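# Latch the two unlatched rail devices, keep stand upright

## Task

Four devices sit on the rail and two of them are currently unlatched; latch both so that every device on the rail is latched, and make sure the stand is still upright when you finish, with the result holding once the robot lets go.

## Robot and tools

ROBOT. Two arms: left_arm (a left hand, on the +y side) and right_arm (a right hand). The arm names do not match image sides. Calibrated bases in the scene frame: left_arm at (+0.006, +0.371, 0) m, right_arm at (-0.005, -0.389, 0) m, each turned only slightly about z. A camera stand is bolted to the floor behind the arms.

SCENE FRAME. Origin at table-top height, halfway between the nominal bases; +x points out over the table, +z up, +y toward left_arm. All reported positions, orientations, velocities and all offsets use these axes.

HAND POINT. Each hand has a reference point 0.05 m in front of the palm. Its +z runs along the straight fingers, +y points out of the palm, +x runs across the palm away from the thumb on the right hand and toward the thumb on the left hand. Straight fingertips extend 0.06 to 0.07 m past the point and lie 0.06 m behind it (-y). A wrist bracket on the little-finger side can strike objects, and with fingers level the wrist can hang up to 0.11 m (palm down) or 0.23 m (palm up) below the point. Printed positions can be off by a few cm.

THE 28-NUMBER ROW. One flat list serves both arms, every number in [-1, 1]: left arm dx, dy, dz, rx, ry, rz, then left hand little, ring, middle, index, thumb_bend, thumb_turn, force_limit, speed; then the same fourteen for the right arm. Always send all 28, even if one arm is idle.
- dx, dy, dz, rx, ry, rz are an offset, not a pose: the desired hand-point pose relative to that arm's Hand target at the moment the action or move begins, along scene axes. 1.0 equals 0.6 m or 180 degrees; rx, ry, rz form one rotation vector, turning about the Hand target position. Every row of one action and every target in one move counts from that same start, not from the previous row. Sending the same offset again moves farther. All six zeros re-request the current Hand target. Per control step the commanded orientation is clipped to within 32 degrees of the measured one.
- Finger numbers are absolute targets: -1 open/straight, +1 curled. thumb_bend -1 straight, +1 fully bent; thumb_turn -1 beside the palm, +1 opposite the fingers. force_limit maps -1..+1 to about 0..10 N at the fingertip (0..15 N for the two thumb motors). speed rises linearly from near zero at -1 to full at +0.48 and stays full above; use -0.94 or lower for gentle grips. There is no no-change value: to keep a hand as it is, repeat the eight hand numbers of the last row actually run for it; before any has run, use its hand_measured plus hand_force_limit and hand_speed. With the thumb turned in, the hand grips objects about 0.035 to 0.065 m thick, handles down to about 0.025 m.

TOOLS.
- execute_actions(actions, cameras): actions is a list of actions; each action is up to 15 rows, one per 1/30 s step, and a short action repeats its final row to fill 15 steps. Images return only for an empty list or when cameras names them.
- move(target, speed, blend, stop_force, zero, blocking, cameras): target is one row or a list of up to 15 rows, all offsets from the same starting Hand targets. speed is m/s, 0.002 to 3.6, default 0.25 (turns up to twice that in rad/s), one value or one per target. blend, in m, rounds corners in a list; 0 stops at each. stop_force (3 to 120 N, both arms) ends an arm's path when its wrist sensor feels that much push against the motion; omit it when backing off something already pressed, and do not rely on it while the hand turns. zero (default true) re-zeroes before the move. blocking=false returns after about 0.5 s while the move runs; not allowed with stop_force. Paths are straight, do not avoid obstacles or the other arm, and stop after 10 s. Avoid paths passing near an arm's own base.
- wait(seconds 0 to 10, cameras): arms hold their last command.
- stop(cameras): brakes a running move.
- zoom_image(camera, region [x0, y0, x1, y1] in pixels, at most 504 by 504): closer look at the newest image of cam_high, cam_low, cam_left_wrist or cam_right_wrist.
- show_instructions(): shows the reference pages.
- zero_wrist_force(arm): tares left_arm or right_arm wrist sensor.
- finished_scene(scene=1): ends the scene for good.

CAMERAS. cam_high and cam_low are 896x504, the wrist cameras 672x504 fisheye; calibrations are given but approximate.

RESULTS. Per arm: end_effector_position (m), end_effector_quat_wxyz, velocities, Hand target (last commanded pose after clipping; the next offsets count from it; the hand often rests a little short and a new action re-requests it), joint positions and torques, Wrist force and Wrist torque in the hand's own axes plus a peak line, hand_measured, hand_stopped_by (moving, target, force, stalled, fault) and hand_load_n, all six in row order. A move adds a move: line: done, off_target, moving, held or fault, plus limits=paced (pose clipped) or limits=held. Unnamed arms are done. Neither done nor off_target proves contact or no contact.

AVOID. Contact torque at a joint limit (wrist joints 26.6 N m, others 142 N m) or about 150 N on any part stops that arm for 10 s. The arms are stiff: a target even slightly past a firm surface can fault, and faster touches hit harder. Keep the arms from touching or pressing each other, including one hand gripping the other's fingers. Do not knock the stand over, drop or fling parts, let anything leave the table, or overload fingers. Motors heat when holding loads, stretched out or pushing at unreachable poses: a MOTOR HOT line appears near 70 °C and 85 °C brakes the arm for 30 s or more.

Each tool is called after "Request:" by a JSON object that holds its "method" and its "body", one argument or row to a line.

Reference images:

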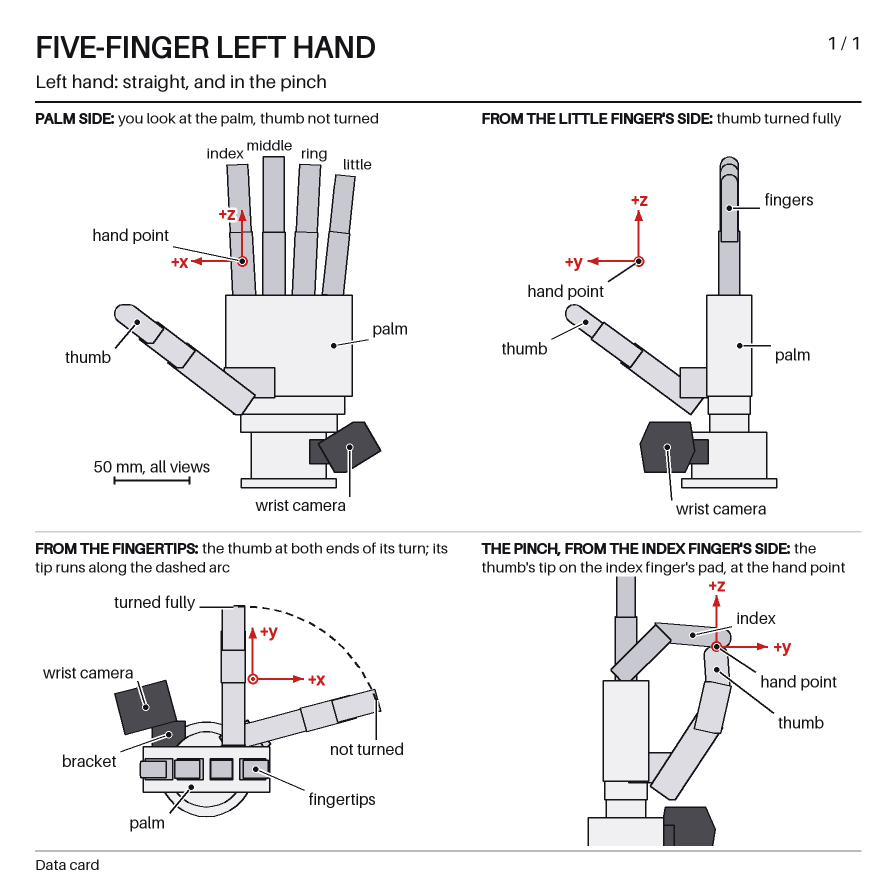

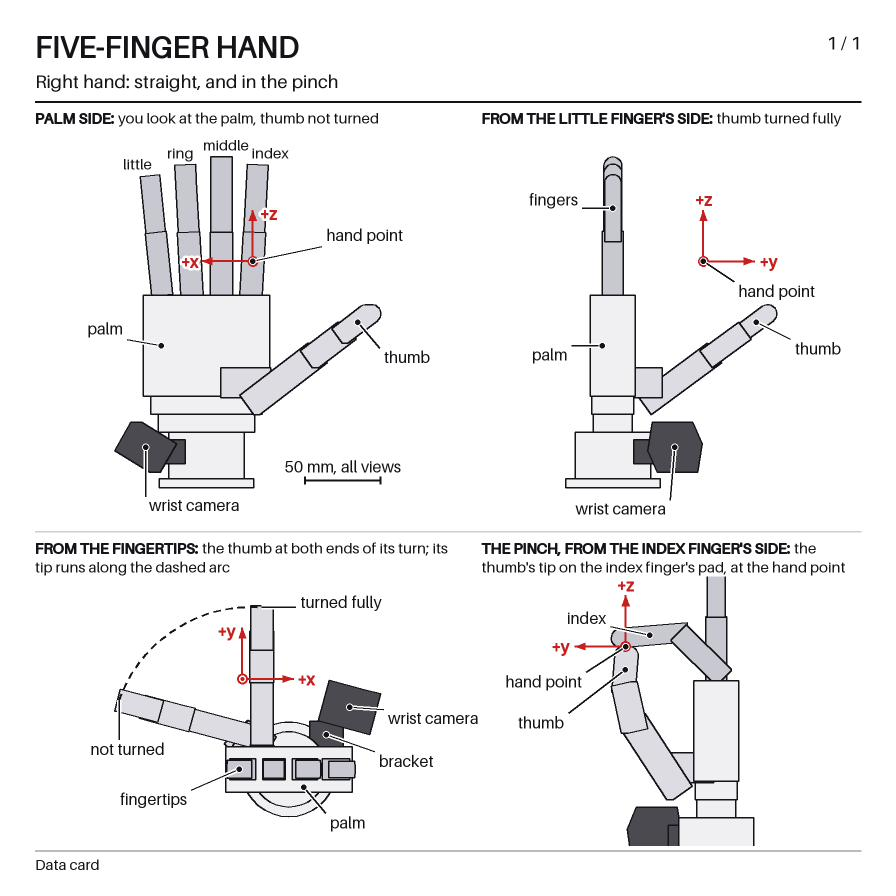

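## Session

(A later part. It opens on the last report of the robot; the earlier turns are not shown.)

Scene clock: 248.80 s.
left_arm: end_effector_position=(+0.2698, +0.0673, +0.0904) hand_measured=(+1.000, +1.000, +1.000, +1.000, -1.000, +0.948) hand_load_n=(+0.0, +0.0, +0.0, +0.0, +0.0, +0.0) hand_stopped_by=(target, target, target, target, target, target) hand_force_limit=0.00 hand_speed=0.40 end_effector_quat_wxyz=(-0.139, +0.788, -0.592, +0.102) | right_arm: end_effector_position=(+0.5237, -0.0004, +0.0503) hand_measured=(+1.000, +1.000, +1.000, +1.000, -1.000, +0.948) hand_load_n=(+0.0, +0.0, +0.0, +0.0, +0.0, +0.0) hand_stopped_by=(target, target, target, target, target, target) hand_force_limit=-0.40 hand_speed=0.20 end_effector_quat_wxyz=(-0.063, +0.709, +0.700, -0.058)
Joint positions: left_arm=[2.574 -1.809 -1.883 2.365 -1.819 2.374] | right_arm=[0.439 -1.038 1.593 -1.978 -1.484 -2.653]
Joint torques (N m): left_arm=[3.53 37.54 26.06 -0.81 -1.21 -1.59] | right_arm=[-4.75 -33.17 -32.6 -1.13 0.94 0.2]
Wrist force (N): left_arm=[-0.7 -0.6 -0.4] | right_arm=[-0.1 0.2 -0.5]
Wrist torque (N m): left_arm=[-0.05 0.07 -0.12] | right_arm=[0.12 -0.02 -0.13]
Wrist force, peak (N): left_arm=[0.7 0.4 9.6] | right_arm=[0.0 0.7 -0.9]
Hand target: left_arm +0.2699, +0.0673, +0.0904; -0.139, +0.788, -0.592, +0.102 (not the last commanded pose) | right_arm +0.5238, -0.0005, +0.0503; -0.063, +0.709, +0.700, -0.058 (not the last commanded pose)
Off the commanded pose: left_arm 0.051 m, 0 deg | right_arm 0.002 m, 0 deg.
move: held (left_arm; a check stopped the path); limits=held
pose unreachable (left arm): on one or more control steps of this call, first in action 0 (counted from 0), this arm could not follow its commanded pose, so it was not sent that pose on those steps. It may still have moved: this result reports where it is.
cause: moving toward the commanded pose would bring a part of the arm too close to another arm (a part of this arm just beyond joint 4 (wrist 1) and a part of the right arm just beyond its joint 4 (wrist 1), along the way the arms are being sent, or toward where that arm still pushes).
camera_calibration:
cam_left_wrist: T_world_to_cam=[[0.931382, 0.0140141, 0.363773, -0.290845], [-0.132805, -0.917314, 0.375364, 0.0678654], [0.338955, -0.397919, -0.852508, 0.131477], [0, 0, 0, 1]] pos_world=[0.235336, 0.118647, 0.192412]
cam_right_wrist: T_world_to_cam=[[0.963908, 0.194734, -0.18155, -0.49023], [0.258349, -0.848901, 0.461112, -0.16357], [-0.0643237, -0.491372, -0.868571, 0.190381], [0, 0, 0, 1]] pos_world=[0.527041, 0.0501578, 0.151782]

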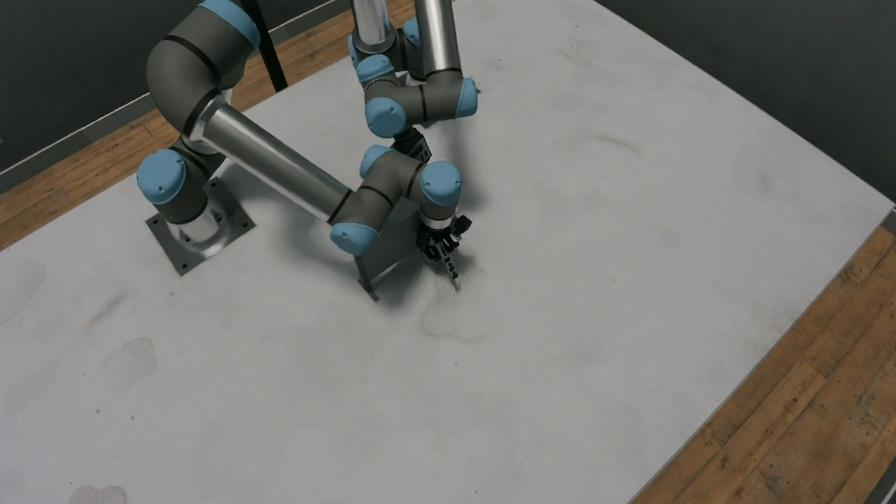

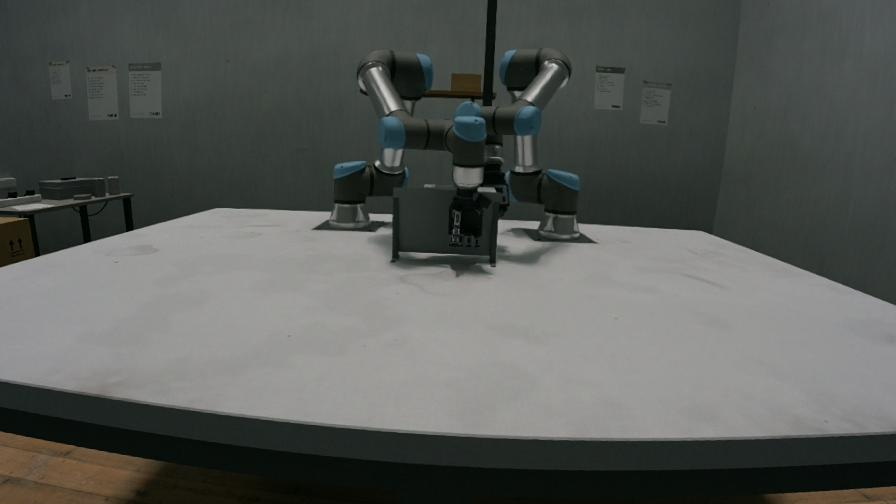

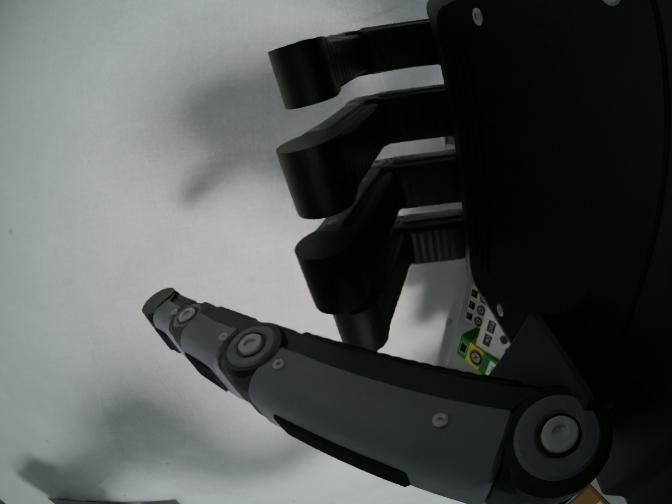

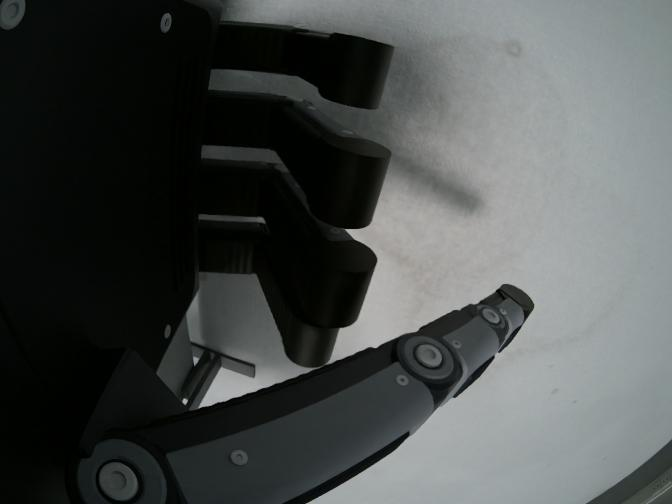

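Request:
{"method": "move", "body": {
  "target": [
    [0, 0, 0, 0, 0, 0, 1, 1, 1, 1, -1, 0.948, 0, 0.4, -0.0313, 0.009, -0.0438, 0, 0.1667, 0, 1, 1, 1, 1, -1, -1, -0.4, 0.2],
    [0.0452, -0.0125, -0.0963, 0.0144, -0.0537, 0, 1, 1, 1, 1, -1, 0.948, 0, 0.4, -0.0313, 0.009, -0.0438, 0, 0.1667, 0, 1, 1, 1, 1, -1, -1, -0.4, 0.2]
  ],
  "speed": [0.35, 0.25],
  "blend": [0.0, 0],
  "cameras": ["all"]
}}

Request:
{"method": "zoom_image", "body": {
  "camera": "cam_low",
  "region": [370, 100, 540, 280]
}}

Request:
{"method": "zoom_image", "body": {
  "camera": "cam_high",
  "region": [330, 120, 510, 310]
}}

Scene clock: 292.63 s.
left_arm: end_effector_position=(+0.2969, +0.0597, +0.0326) hand_measured=(+1.000, +1.000, +1.000, +1.000, -1.000, +0.948) hand_load_n=(+0.0, +0.0, +0.0, +0.0, -0.5, +0.0) hand_stopped_by=(target, target, target, target, target, target) hand_force_limit=0.00 hand_speed=0.40 end_effector_quat_wxyz=(-0.206, +0.773, -0.580, +0.155) | right_arm: end_effector_position=(+0.5050, +0.0049, +0.0240) hand_measured=(+1.000, +1.000, +1.000, +1.000, -1.000, -1.000) hand_load_n=(+0.0, +0.0, +0.0, +0.0, -0.5, +0.0) hand_stopped_by=(target, target, target, target, target, target) hand_force_limit=-0.40 hand_speed=0.20 end_effector_quat_wxyz=(-0.242, +0.670, +0.660, -0.239)
Joint positions: left_arm=[2.503 -1.897 -1.939 2.619 -1.961 2.342] | right_arm=[0.376 -0.786 1.175 -1.311 -1.3 -2.799]
Joint torques (N m): left_arm=[13.99 29.31 22.64 -0.42 -1.57 1.82] | right_arm=[10.85 -40.76 -31.57 0.92 1.26 1.12]
Wrist force (N): left_arm=[-0.6 -0.4 -0.6] | right_arm=[-0.2 -0.1 -0.2]
Wrist torque (N m): left_arm=[0.01 0.05 -0.18] | right_arm=[0.01 0.01 -0.05]
Wrist force, peak (N): left_arm=[-0.8 -1.2 -1.8] | right_arm=[-0.4 0.1 -0.8]
Hand target: left_arm +0.2970, +0.0598, +0.0326; -0.206, +0.773, -0.580, +0.155 | right_arm +0.5050, +0.0049, +0.0240; -0.242, +0.670, +0.660, -0.239
Off the commanded pose: left_arm 0.000 m, 0 deg | right_arm 0.000 m, 0 deg.
move: done
camera_calibration:
cam_left_wrist: T_world_to_cam=[[0.857128, -0.00584741, 0.51507, -0.276702], [-0.190467, -0.932663, 0.306368, 0.106498], [0.478595, -0.3607, -0.800526, 0.0245936], [0, 0, 0, 1]] pos_world=[0.245683, 0.106579, 0.129581]
cam_right_wrist: T_world_to_cam=[[0.743885, 0.194729, -0.639309, -0.355931], [0.454329, -0.848908, 0.270076, -0.236437], [-0.490123, -0.491362, -0.719961, 0.380496], [0, 0, 0, 1]] pos_world=[0.558682, 0.0555577, 0.110248]

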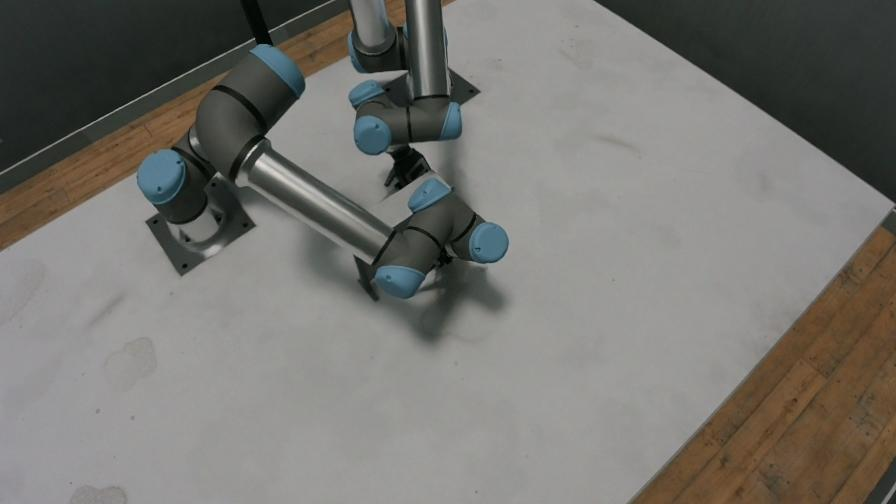

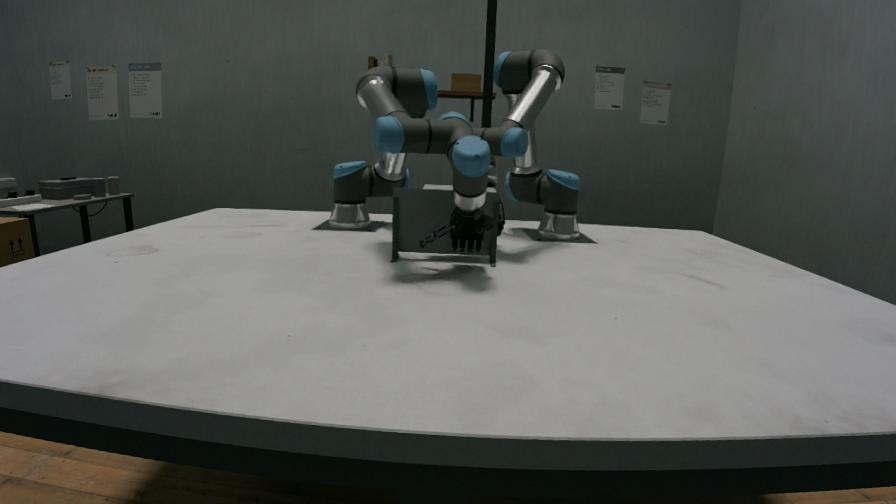

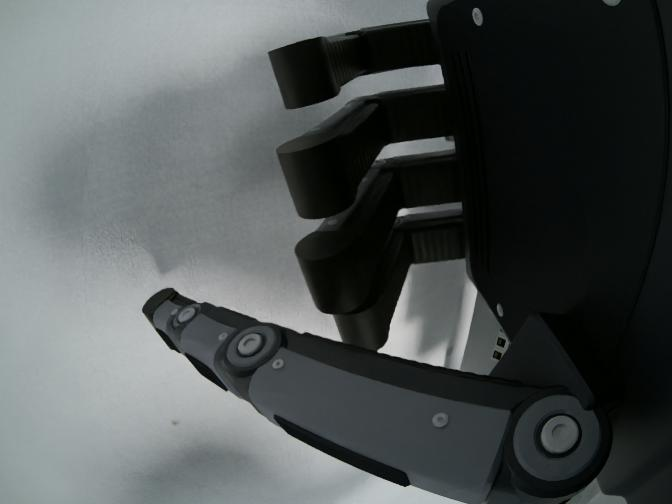

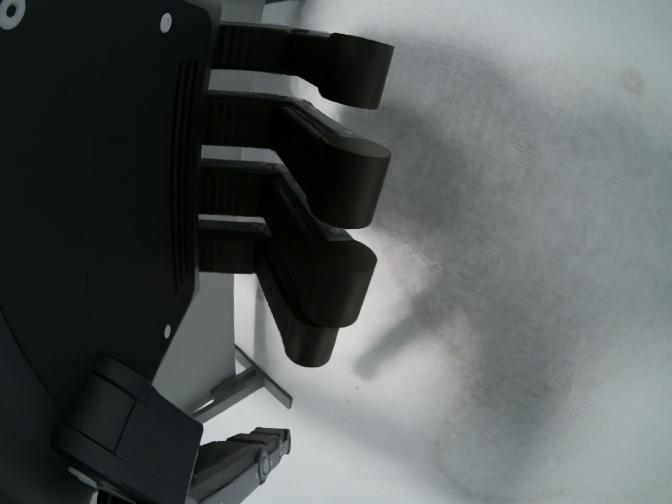

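Scaled by 2.800.

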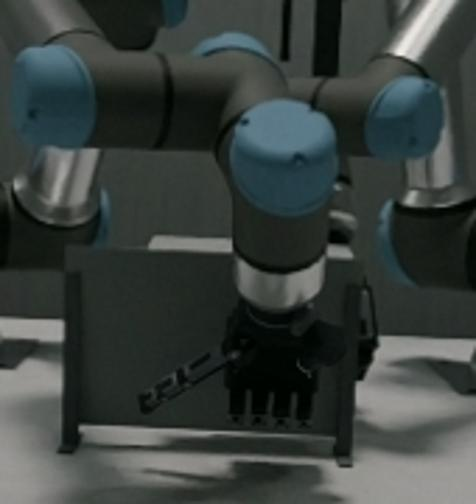

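Scaled by 2.653.

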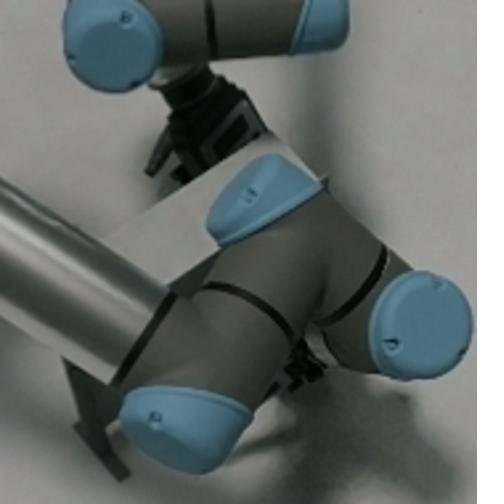

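Request:
{"method": "move", "body": {
  "target": [0, 0, 0, 0, 0, 0, 1, 1, 1, 1, -1, 0.948, 0, 0.4, -0.0383, 0, 0, 0, 0, 0, 1, 1, 1, 1, -1, -1, -0.4, 0.2],
  "speed": 0.03,
  "stop_force": 3,
  "cameras": ["cam_low", "cam_right_wrist"]
}}

Request:
{"method": "zoom_image", "body": {
  "camera": "cam_low",
  "region": [370, 100, 540, 280]
}}

Scene clock: 303.07 s.
left_arm: end_effector_position=(+0.2970, +0.0598, +0.0326) hand_measured=(+1.000, +1.000, +1.000, +1.000, -1.000, +0.948) hand_load_n=(+0.0, +0.0, +0.0, +0.0, +0.0, +0.0) hand_stopped_by=(target, target, target, target, target, target) hand_force_limit=0.00 hand_speed=0.40 end_effector_quat_wxyz=(-0.206, +0.773, -0.580, +0.155) | right_arm: end_effector_position=(+0.4821, +0.0049, +0.0240) hand_measured=(+1.000, +1.000, +1.000, +1.000, -1.000, -1.000) hand_load_n=(+0.0, +0.0, +0.0, +0.0, +0.0, +0.0) hand_stopped_by=(target, target, target, target, target, target) hand_force_limit=-0.40 hand_speed=0.20 end_effector_quat_wxyz=(-0.242, +0.670, +0.660, -0.239)
Joint positions: left_arm=[2.503 -1.897 -1.939 2.619 -1.961 2.342] | right_arm=[0.388 -0.831 1.256 -1.351 -1.292 -2.788]
Joint torques (N m): left_arm=[14.17 22.29 23.62 -0.38 -2.83 2.18] | right_arm=[-11.69 -37.64 -31.36 0.93 -0.92 -2.54]
Wrist force (N): left_arm=[-0.7 -0.4 -0.8] | right_arm=[0.1 0.0 -0.4]
Wrist torque (N m): left_arm=[0.03 0.06 -0.19] | right_arm=[0.04 -0.02 -0.04]
Wrist force, peak (N): left_arm=[-0.6 -0.6 -0.9] | right_arm=[-0.1 0.3 -0.8]
Hand target: left_arm +0.2970, +0.0598, +0.0326; -0.206, +0.773, -0.580, +0.155 | right_arm +0.4821, +0.0049, +0.0240; -0.242, +0.670, +0.660, -0.239
Off the commanded pose: left_arm 0.000 m, 0 deg | right_arm 0.000 m, 0 deg.
move: done
camera_calibration:
cam_right_wrist: T_world_to_cam=[[0.743885, 0.194729, -0.639309, -0.338822], [0.454329, -0.848908, 0.270076, -0.225988], [-0.490123, -0.491362, -0.719961, 0.369223], [0, 0, 0, 1]] pos_world=[0.535682, 0.0555577, 0.110248]
Images, in order (width x height): cam_low 896x504, cam_right_wrist 672x504.

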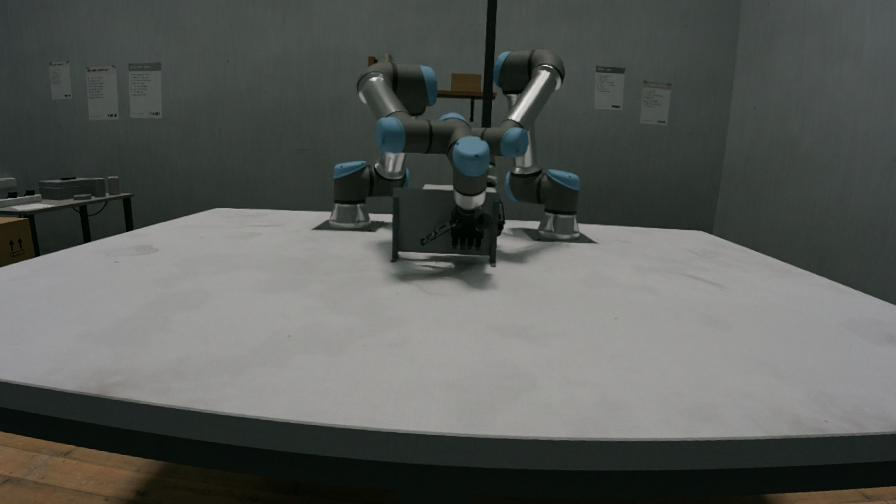

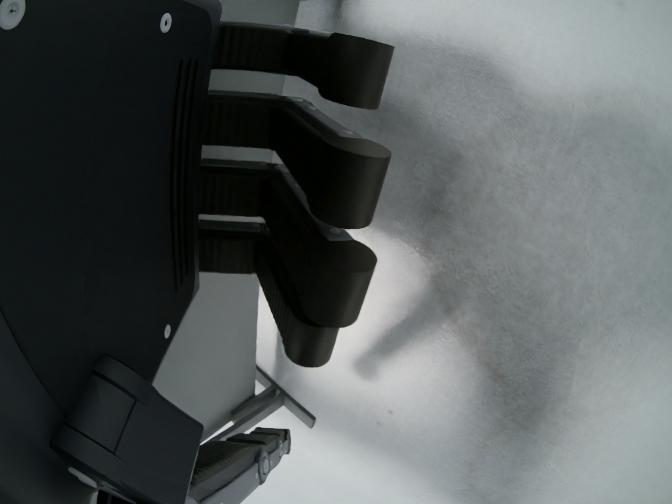

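Scaled by 2.800.

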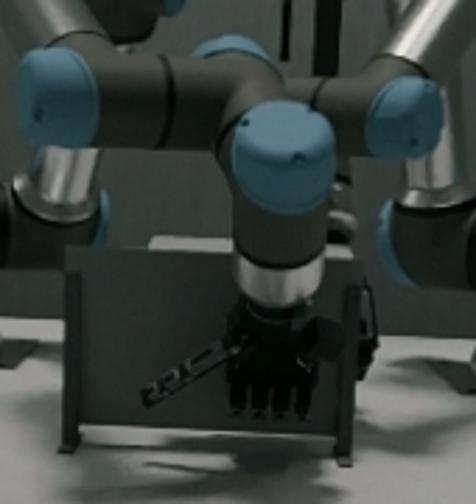

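Request:
{"method": "move", "body": {
  "target": [0.0, 0, 0, 0, 0, 0, 1, 1, 1, 1, -1, 0.948, 0, 0.4, -0.0083, 0, 0, 0, 0, 0, 1, 1, 1, 1, -1, -1, -0.4, 0.2],
  "speed": 0.02,
  "stop_force": 3,
  "cameras": ["cam_high", "cam_low", "cam_right_wrist"]
}}

Scene clock: 314.07 s.
left_arm: end_effector_position=(+0.2970, +0.0598, +0.0326) hand_measured=(+1.000, +1.000, +1.000, +1.000, -1.000, +0.948) hand_load_n=(+0.0, +0.0, +0.0, +0.0, +0.0, +0.0) hand_stopped_by=(target, target, target, target, target, target) hand_force_limit=0.00 hand_speed=0.40 end_effector_quat_wxyz=(-0.206, +0.773, -0.580, +0.155) | right_arm: end_effector_position=(+0.4801, +0.0048, +0.0240) hand_measured=(+1.000, +1.000, +1.000, +1.000, -1.000, -1.000) hand_load_n=(+0.0, +0.0, +0.0, +0.5, +0.0, +0.0) hand_stopped_by=(target, target, target, target, target, target) hand_force_limit=-0.40 hand_speed=0.20 end_effector_quat_wxyz=(-0.242, +0.670, +0.660, -0.239)
Joint positions: left_arm=[2.503 -1.897 -1.939 2.619 -1.961 2.342] | right_arm=[0.389 -0.835 1.263 -1.355 -1.291 -2.787]
Joint torques (N m): left_arm=[14.47 22.49 21.32 -0.54 -2.48 1.95] | right_arm=[-11.76 -39.4 -30.18 1 -1.14 -2.72]
Wrist force (N): left_arm=[-0.5 -0.2 -0.7] | right_arm=[0.6 1.7 -1.2]
Wrist torque (N m): left_arm=[0.04 0.03 -0.19] | right_arm=[0.19 -0.03 0.02]
Wrist force, peak (N): left_arm=[-0.7 -0.6 -0.8] | right_arm=[-0.6 3.8 -4.2]
Hand target: left_arm +0.2970, +0.0598, +0.0326; -0.206, +0.773, -0.580, +0.155 | right_arm +0.4801, +0.0048, +0.0240; -0.242, +0.670, +0.660, -0.239 (not the last commanded pose)
Off the commanded pose: left_arm 0.000 m, 0 deg | right_arm 0.003 m, 0 deg.
move: contact (right_arm)
camera_calibration:
cam_right_wrist: T_world_to_cam=[[0.74389, 0.194719, -0.639306, -0.337391], [0.45432, -0.84891, 0.270083, -0.225205], [-0.490123, -0.491361, -0.719961, 0.368243], [0, 0, 0, 1]] pos_world=[0.533782, 0.0554577, 0.110248]
Images, in order (width x height): cam_high 896x504, cam_low 896x504, cam_right_wrist 672x504.

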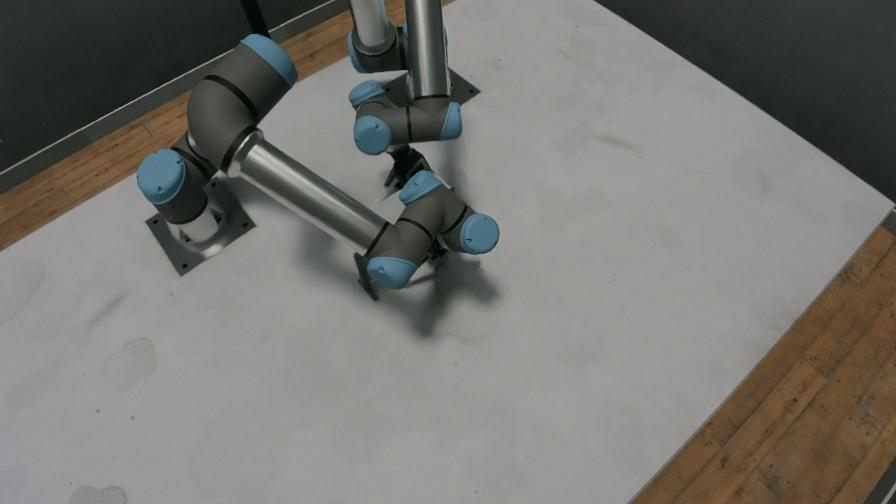

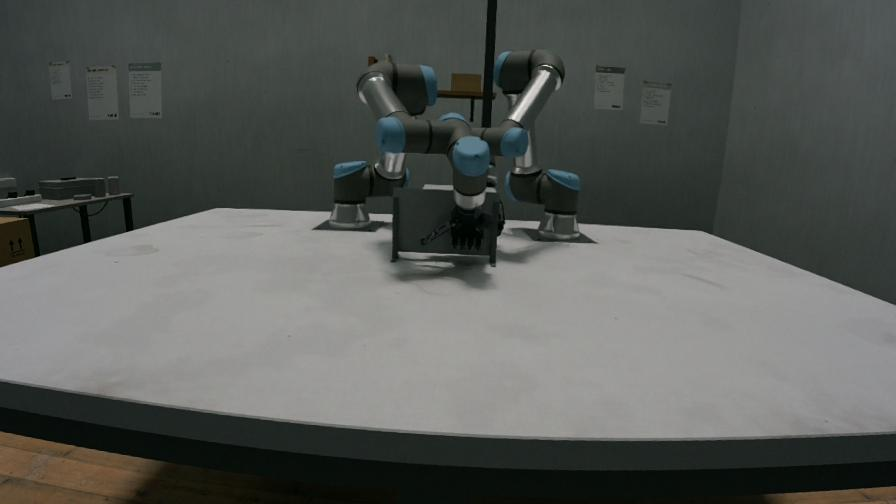

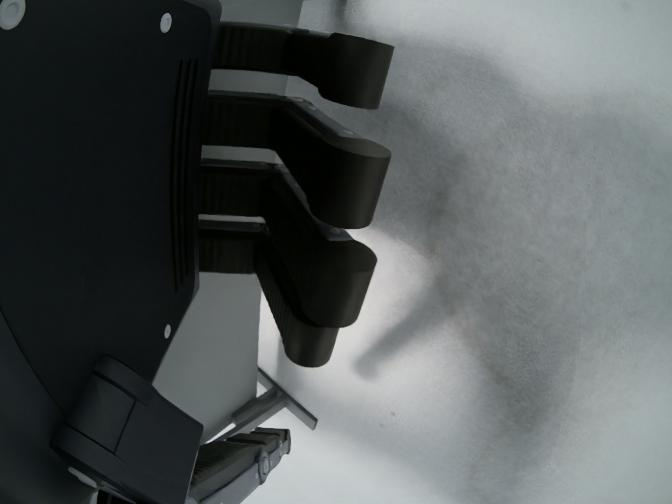

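Request:
{"method": "move", "body": {
  "target": [0.0417, 0, 0, 0, 0, 0, 1, 1, 1, 1, -1, 0.948, 0, 0.4, 0, 0, 0, 0, 0, 0, 1, 1, 1, 1, -1, -1, -0.4, 0.2],
  "speed": 0.03,
  "stop_force": 30,
  "cameras": ["cam_high", "cam_low", "cam_left_wrist", "cam_right_wrist"]
}}

Scene clock: 318.73 s.
left_arm: end_effector_position=(+0.3171, +0.0599, +0.0325) hand_measured=(+1.000, +1.000, +1.000, +1.000, -1.000, +0.948) hand_load_n=(+0.0, +0.0, +0.0, +0.0, +0.0, +0.0) hand_stopped_by=(target, target, target, target, target, target) hand_force_limit=0.00 hand_speed=0.40 end_effector_quat_wxyz=(-0.206, +0.773, -0.580, +0.154) | right_arm: end_effector_position=(+0.4801, +0.0048, +0.0240) hand_measured=(+1.000, +1.000, +1.000, +1.000, -1.000, -1.000) hand_load_n=(+0.0, +0.0, +0.0, +0.0, +0.0, +0.0) hand_stopped_by=(target, target, target, target, target, target) hand_force_limit=-0.40 hand_speed=0.20 end_effector_quat_wxyz=(-0.242, +0.670, +0.660, -0.239)
Joint positions: left_arm=[2.535 -1.919 -1.903 2.617 -1.95 2.374] | right_arm=[0.389 -0.835 1.263 -1.355 -1.291 -2.787]
Joint torques (N m): left_arm=[-9.94 46.62 30.73 1.61 -4.47 1.37] | right_arm=[22.57 -38.43 -2.16 4.77 2.76 -0.85]
Wrist force (N): left_arm=[-10.2 22.1 -5.9] | right_arm=[-4.7 21.1 -17.0]
Wrist torque (N m): left_arm=[1.29 0.29 -0.72] | right_arm=[2.14 0.89 0.56]
Wrist force, peak (N): left_arm=[-16.2 34.3 -9.6] | right_arm=[-4.6 30.1 -25.1]
Hand target: left_arm +0.3171, +0.0599, +0.0326; -0.206, +0.773, -0.580, +0.154 (not the last commanded pose) | right_arm +0.4801, +0.0048, +0.0240; -0.242, +0.670, +0.660, -0.239
Off the commanded pose: left_arm 0.005 m, 0 deg | right_arm 0.000 m, 0 deg.
move: contact (left_arm)
camera_calibration:
cam_left_wrist: T_world_to_cam=[[0.857289, -0.00595026, 0.514802, -0.293928], [-0.190248, -0.932817, 0.306035, 0.11042], [0.478395, -0.3603, -0.800826, 0.0150603], [0, 0, 0, 1]] pos_world=[0.265783, 0.106679, 0.129583]
cam_right_wrist: T_world_to_cam=[[0.743856, 0.194782, -0.639326, -0.337375], [0.454376, -0.848895, 0.270036, -0.225231], [-0.490123, -0.491362, -0.719961, 0.368243], [0, 0, 0, 1]] pos_world=[0.533782, 0.0554578, 0.110248]

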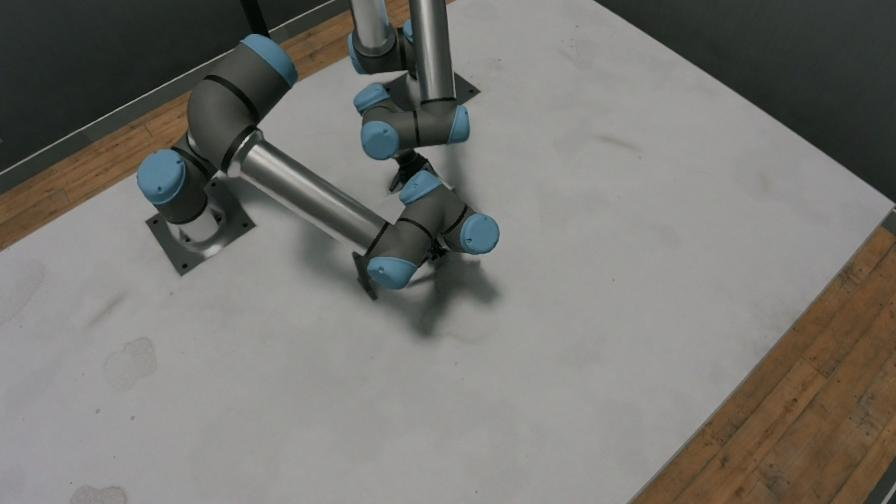

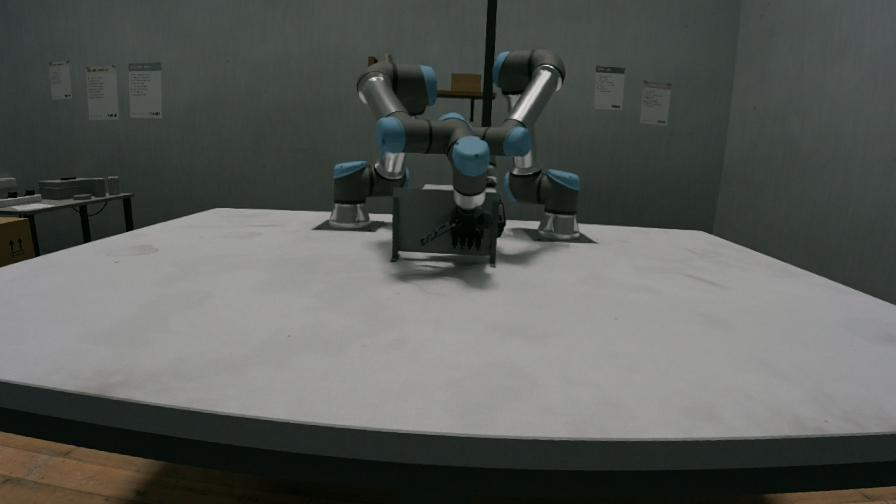

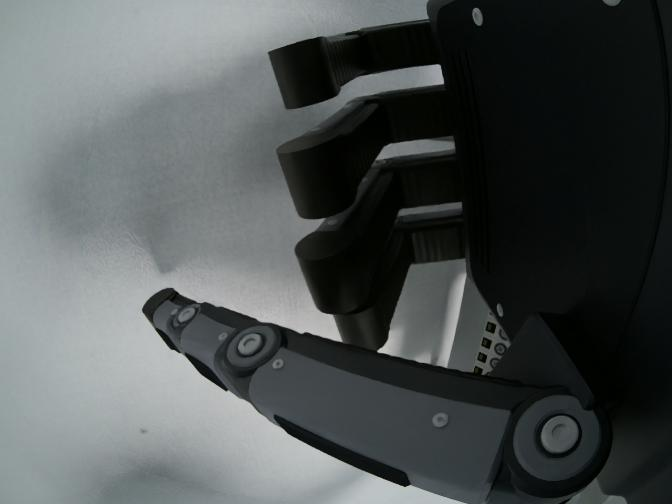

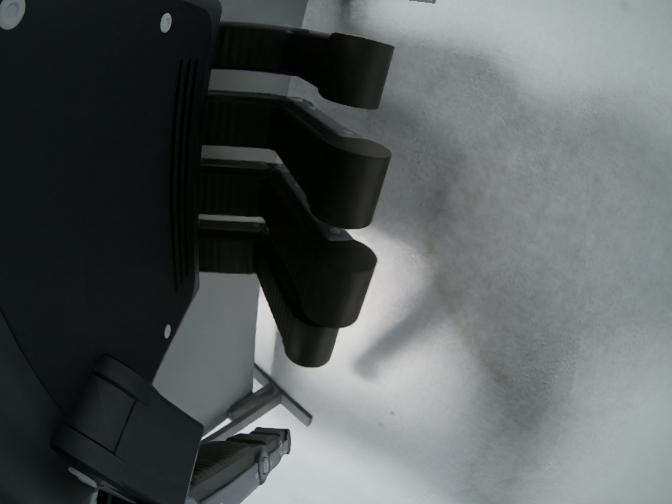

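Request:
{"method": "move", "body": {
  "target": [
    [-0.0333, 0, 0, 0, 0, 0, 1, 1, 1, 1, -1, 0.948, 0, 0.4, 0, 0, 0, 0, 0, 0, 1, 1, 1, 1, -1, -1, -0.4, 0.2],
    [-0.0333, -0.0718, 0.0083, 0, 0, 0, 1, 1, 1, 1, -1, 0.948, 0, 0.4, 0, 0, 0, 0, 0, 0, 1, 1, 1, 1, -1, -1, -0.4, 0.2]
  ],
  "speed": [0.06, 0.15],
  "blend": [0.01, 0],
  "cameras": ["cam_left_wrist", "cam_right_wrist"]
}}

Request:
{"method": "zoom_image", "body": {
  "camera": "cam_left_wrist",
  "region": [360, 80, 660, 420]
}}

Scene clock: 328.90 s.
left_arm: end_effector_position=(+0.2970, +0.0169, +0.0375) hand_measured=(+1.000, +1.000, +1.000, +1.000, -1.000, +0.948) hand_load_n=(+0.0, +0.0, +0.0, +0.0, +0.0, +0.0) hand_stopped_by=(target, target, target, target, target, target) hand_force_limit=0.00 hand_speed=0.40 end_effector_quat_wxyz=(-0.206, +0.773, -0.580, +0.154) | right_arm: end_effector_position=(+0.4801, +0.0048, +0.0240) hand_measured=(+1.000, +1.000, +1.000, +1.000, -1.000, -1.000) hand_load_n=(+0.0, +0.0, +0.0, +0.0, +0.0, +0.0) hand_stopped_by=(target, target, target, target, target, target) hand_force_limit=-0.40 hand_speed=0.20 end_effector_quat_wxyz=(-0.242, +0.670, +0.660, -0.239)
Joint positions: left_arm=[2.408 -1.972 -1.823 2.539 -1.993 2.244] | right_arm=[0.389 -0.835 1.263 -1.355 -1.291 -2.787]
Joint torques (N m): left_arm=[2.16 34.31 23.51 -2.85 2.13 -1.01] | right_arm=[-11.94 -45.23 -28.13 -1.01 1.02 2.48]
Wrist force (N): left_arm=[-0.7 -0.3 -0.8] | right_arm=[0.6 2.6 -1.0]
Wrist torque (N m): left_arm=[0.03 0.06 -0.27] | right_arm=[0.30 -0.07 0.13]
Wrist force, peak (N): left_arm=[-10.1 22.4 -5.8] | right_arm=[-4.7 21.2 -17.0]
Hand target: left_arm +0.2971, +0.0168, +0.0375; -0.206, +0.773, -0.580, +0.154 | right_arm +0.4801, +0.0048, +0.0240; -0.242, +0.670, +0.660, -0.239
Off the commanded pose: left_arm 0.000 m, 0 deg | right_arm 0.000 m, 0 deg.
move: done
camera_calibration:
cam_left_wrist: T_world_to_cam=[[0.857302, -0.00625635, 0.514777, -0.279542], [-0.190478, -0.93282, 0.305883, 0.065081], [0.47828, -0.360287, -0.8009, 0.0130967], [0, 0, 0, 1]] pos_world=[0.245784, 0.0636785, 0.134483]
cam_right_wrist: T_world_to_cam=[[0.743856, 0.194782, -0.639326, -0.337439], [0.454376, -0.848895, 0.270036, -0.225204], [-0.490123, -0.491362, -0.719961, 0.368171], [0, 0, 0, 1]] pos_world=[0.533782, 0.0554578, 0.110148]
Images, in order (width x height): cam_left_wrist 672x504, cam_right_wrist 672x504.

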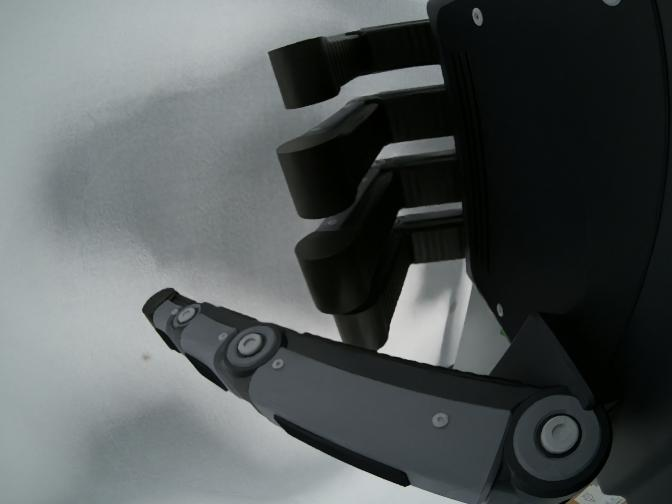

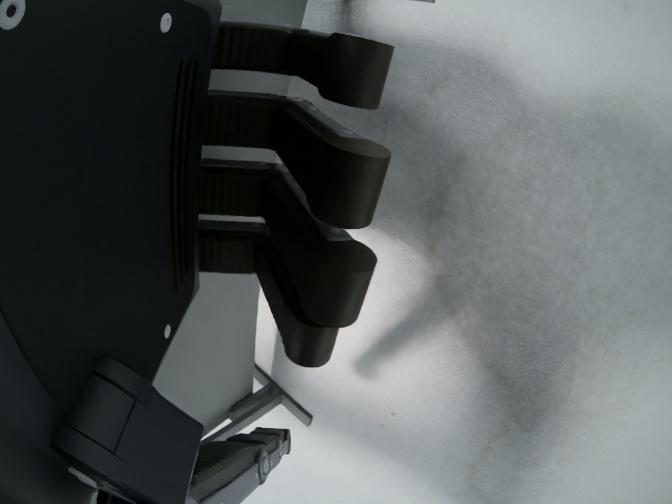

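Scaled by 1.482 from the camera's 672x504 image, which has a finer 960x720 frame.

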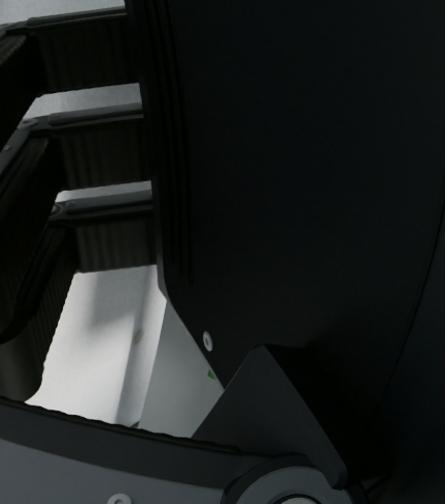

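Request:
{"method": "move", "body": {
  "target": [0.0467, 0, 0, 0, 0, 0, 1, 1, 1, 1, -1, 0.948, 0, 0.4, 0, 0, 0, 0, 0, 0, 1, 1, 1, 1, -1, -1, -0.4, 0.2],
  "speed": 0.03,
  "stop_force": 35,
  "cameras": ["cam_left_wrist", "cam_right_wrist"]
}}

Scene clock: 332.60 s.
left_arm: end_effector_position=(+0.3208, +0.0168, +0.0375) hand_measured=(+1.000, +1.000, +1.000, +1.000, -1.000, +0.948) hand_load_n=(+0.0, +0.0, +0.0, +0.0, +0.0, +0.0) hand_stopped_by=(target, target, target, target, target, target) hand_force_limit=0.00 hand_speed=0.40 end_effector_quat_wxyz=(-0.206, +0.773, -0.580, +0.154) | right_arm: end_effector_position=(+0.4801, +0.0048, +0.0240) hand_measured=(+1.000, +1.000, +1.000, +1.000, -1.000, -1.000) hand_load_n=(+0.0, +0.0, +0.0, +0.0, +0.0, +0.0) hand_stopped_by=(target, target, target, target, target, target) hand_force_limit=-0.40 hand_speed=0.20 end_effector_quat_wxyz=(-0.242, +0.670, +0.660, -0.239)
Joint positions: left_arm=[2.446 -1.995 -1.782 2.537 -1.98 2.284] | right_arm=[0.389 -0.835 1.263 -1.355 -1.291 -2.787]
Joint torques (N m): left_arm=[-5.71 48.16 33.77 1.61 -5.21 0.95] | right_arm=[21.21 -44.2 -4.24 3.33 2.39 2.51]
Wrist force (N): left_arm=[-7.6 27.0 -7.7] | right_arm=[1.2 23.8 -17.5]
Wrist torque (N m): left_arm=[1.62 0.31 -0.50] | right_arm=[2.35 0.37 0.68]
Wrist force, peak (N): left_arm=[-9.6 40.5 -10.7] | right_arm=[2.8 30.6 -33.9]
Hand target: left_arm +0.3208, +0.0168, +0.0375; -0.206, +0.773, -0.580, +0.154 (not the last commanded pose) | right_arm +0.4801, +0.0048, +0.0240; -0.242, +0.670, +0.660, -0.239
Off the commanded pose: left_arm 0.004 m, 0 deg | right_arm 0.000 m, 0 deg.
move: contact (left_arm)
camera_calibration:
cam_left_wrist: T_world_to_cam=[[0.857606, -0.00633936, 0.514268, -0.300041], [-0.190363, -0.93282, 0.305956, 0.0695926], [0.477779, -0.360288, -0.801199, 0.00184072], [0, 0, 0, 1]] pos_world=[0.269685, 0.0636785, 0.134484]
cam_right_wrist: T_world_to_cam=[[0.74382, 0.194746, -0.63938, -0.337411], [0.454354, -0.848918, 0.270003, -0.225187], [-0.490199, -0.491338, -0.719925, 0.368206], [0, 0, 0, 1]] pos_world=[0.533782, 0.0554577, 0.110148]
Images, in order (width x height): cam_left_wrist 672x504, cam_right_wrist 672x504.

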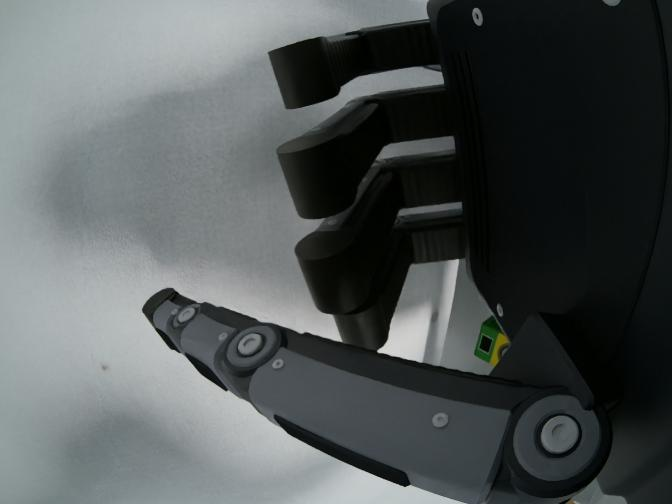

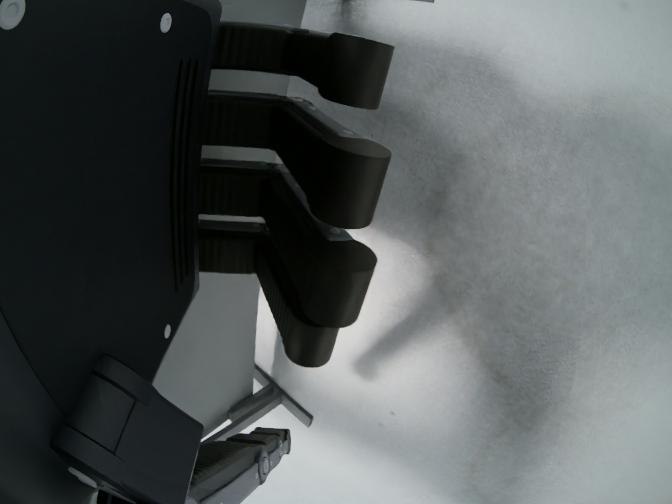

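Request:
{"method": "move", "body": {
  "target": [
    [-0.1013, 0.033, 0.12, 0, 0, 0, 1, 1, 1, 1, -1, 0.948, 0, 0.4, 0, 0, 0, 0, 0, 0, 1, 1, 1, 1, -1, -1, -0.4, 0.2],
    [-0.0842, 0.1058, 0.1363, 0.2241, -0.2494, -0.7497, 1, 1, 1, 1, -1, 0.948, 0, 0.4, 0, 0, 0, 0, 0, 0, 1, 1, 1, 1, -1, -1, -0.4, 0.2]
  ],
  "speed": [0.2, 0.55],
  "blend": [0.03, 0],
  "cameras": ["cam_left_wrist", "cam_right_wrist"]
}}

Request:
{"method": "zoom_image", "body": {
  "camera": "cam_left_wrist",
  "region": [0, 0, 300, 290]
}}

Scene clock: 348.47 s.
left_arm: end_effector_position=(+0.2704, +0.0803, +0.1193) hand_measured=(+1.000, +1.000, +1.000, +1.000, -1.000, +0.948) hand_load_n=(+0.0, +0.0, +0.0, +0.0, +0.0, +0.0) hand_stopped_by=(target, target, target, target, target, target) hand_force_limit=0.00 hand_speed=0.40 end_effector_quat_wxyz=(+0.294, +0.394, +0.819, -0.297) end_effector_velocity=(-0.001, +0.000, -0.001) end_effector_angular_velocity=(+0.002, +0.001, -0.004) | right_arm: end_effector_position=(+0.4801, +0.0048, +0.0240) hand_measured=(+1.000, +1.000, +1.000, +1.000, -1.000, -1.000) hand_load_n=(+0.0, +0.0, +0.0, +0.0, +0.0, -0.5) hand_stopped_by=(target, target, target, target, target, target) hand_force_limit=-0.40 hand_speed=0.20 end_effector_quat_wxyz=(-0.242, +0.670, +0.660, -0.239)
Joint positions: left_arm=[2.961 -1.455 -2.28 2.643 -0.824 5.288] | right_arm=[0.389 -0.835 1.263 -1.355 -1.291 -2.787]
Joint velocities: left_arm=[-0.001 -0.002 -0.001 -0.003 0 0.005] | right_arm=[within noise]
Joint torques (N m): left_arm=[-16.64 23.22 7.17 -3.05 -0.92 2.11] | right_arm=[-11.84 -50.54 -20.56 -1.84 -0.44 2.29]
Wrist force (N): left_arm=[0.9 0.6 -0.4] | right_arm=[1.9 3.9 -0.9]
Wrist torque (N m): left_arm=[0.13 -0.15 0.01] | right_arm=[0.43 -0.25 0.18]
Wrist force, peak (N): left_arm=[-7.6 27.2 -7.4] | right_arm=[1.6 24.1 -17.3]
Hand target: left_arm +0.2703, +0.0803, +0.1192; +0.294, +0.394, +0.819, -0.297 | right_arm +0.4801, +0.0048, +0.0240; -0.242, +0.670, +0.660, -0.239
Off the commanded pose: left_arm 0.000 m, 0 deg | right_arm 0.000 m, 0 deg.
move: done
camera_calibration:
cam_left_wrist: T_world_to_cam=[[-0.929722, -0.355517, 0.0960499, 0.262772], [-0.366145, 0.864444, -0.344492, 0.0748668], [0.0394431, -0.35545, -0.933863, 0.248319], [0, 0, 0, 1]] pos_world=[0.261922, 0.116967, 0.232448]
cam_right_wrist: T_world_to_cam=[[0.74389, 0.194719, -0.639306, -0.337455], [0.45432, -0.84891, 0.270083, -0.225178], [-0.490123, -0.491361, -0.719961, 0.368171], [0, 0, 0, 1]] pos_world=[0.533782, 0.0554577, 0.110148]
Images, in order (width x height): cam_left_wrist 672x504, cam_right_wrist 672x504.

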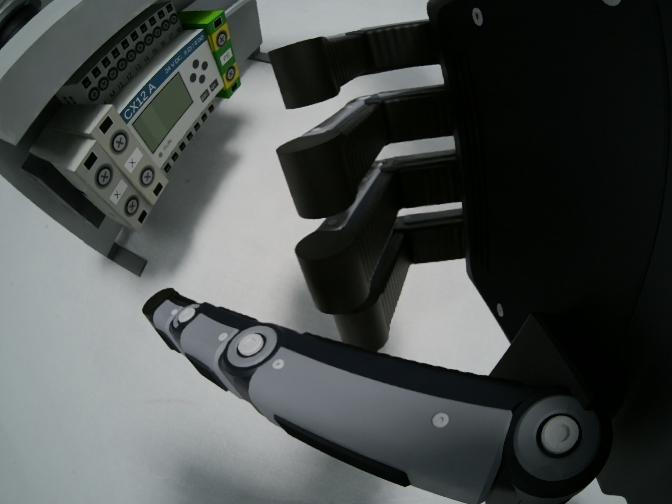

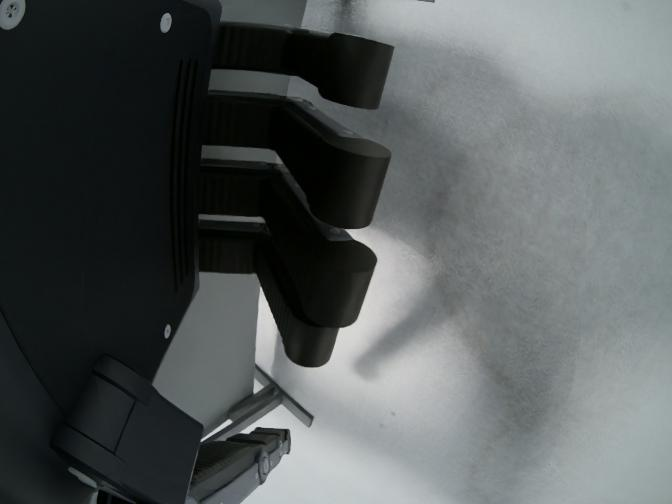

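Scaled by 1.680 from the camera's 672x504 image, which has a finer 960x720 frame.

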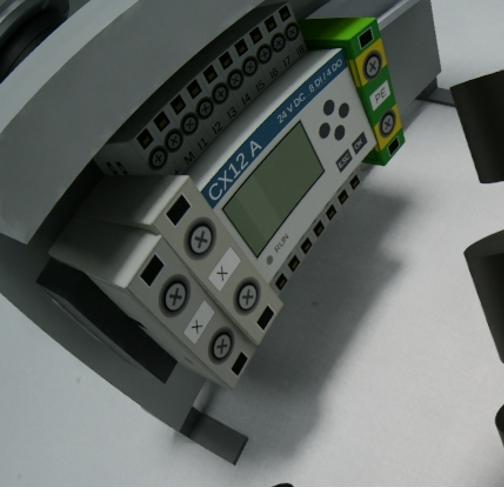

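Request:
{"method": "zoom_image", "body": {
  "camera": "cam_left_wrist",
  "region": [30, 90, 180, 240]
}}

Request:
{"method": "zoom_image", "body": {
  "camera": "cam_left_wrist",
  "region": [120, 0, 270, 150]
}}

Scaled by 3.360 from the camera's 672x504 image, which has a finer 960x720 frame.

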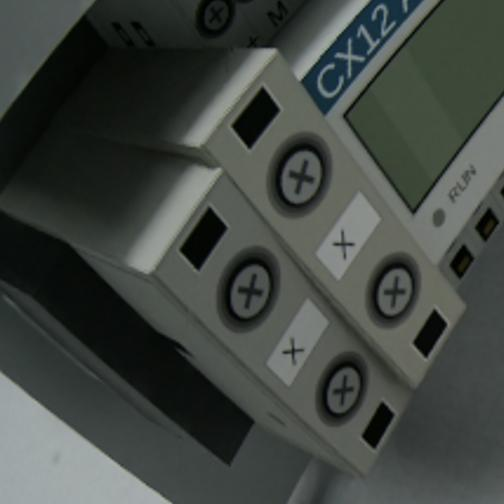

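Scaled by 3.360 from the camera's 672x504 image, which has a finer 960x720 frame.

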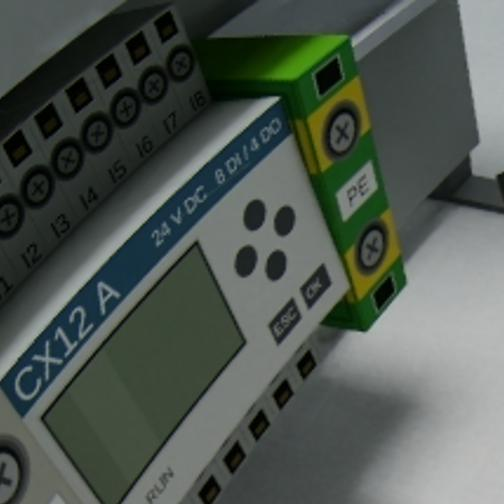

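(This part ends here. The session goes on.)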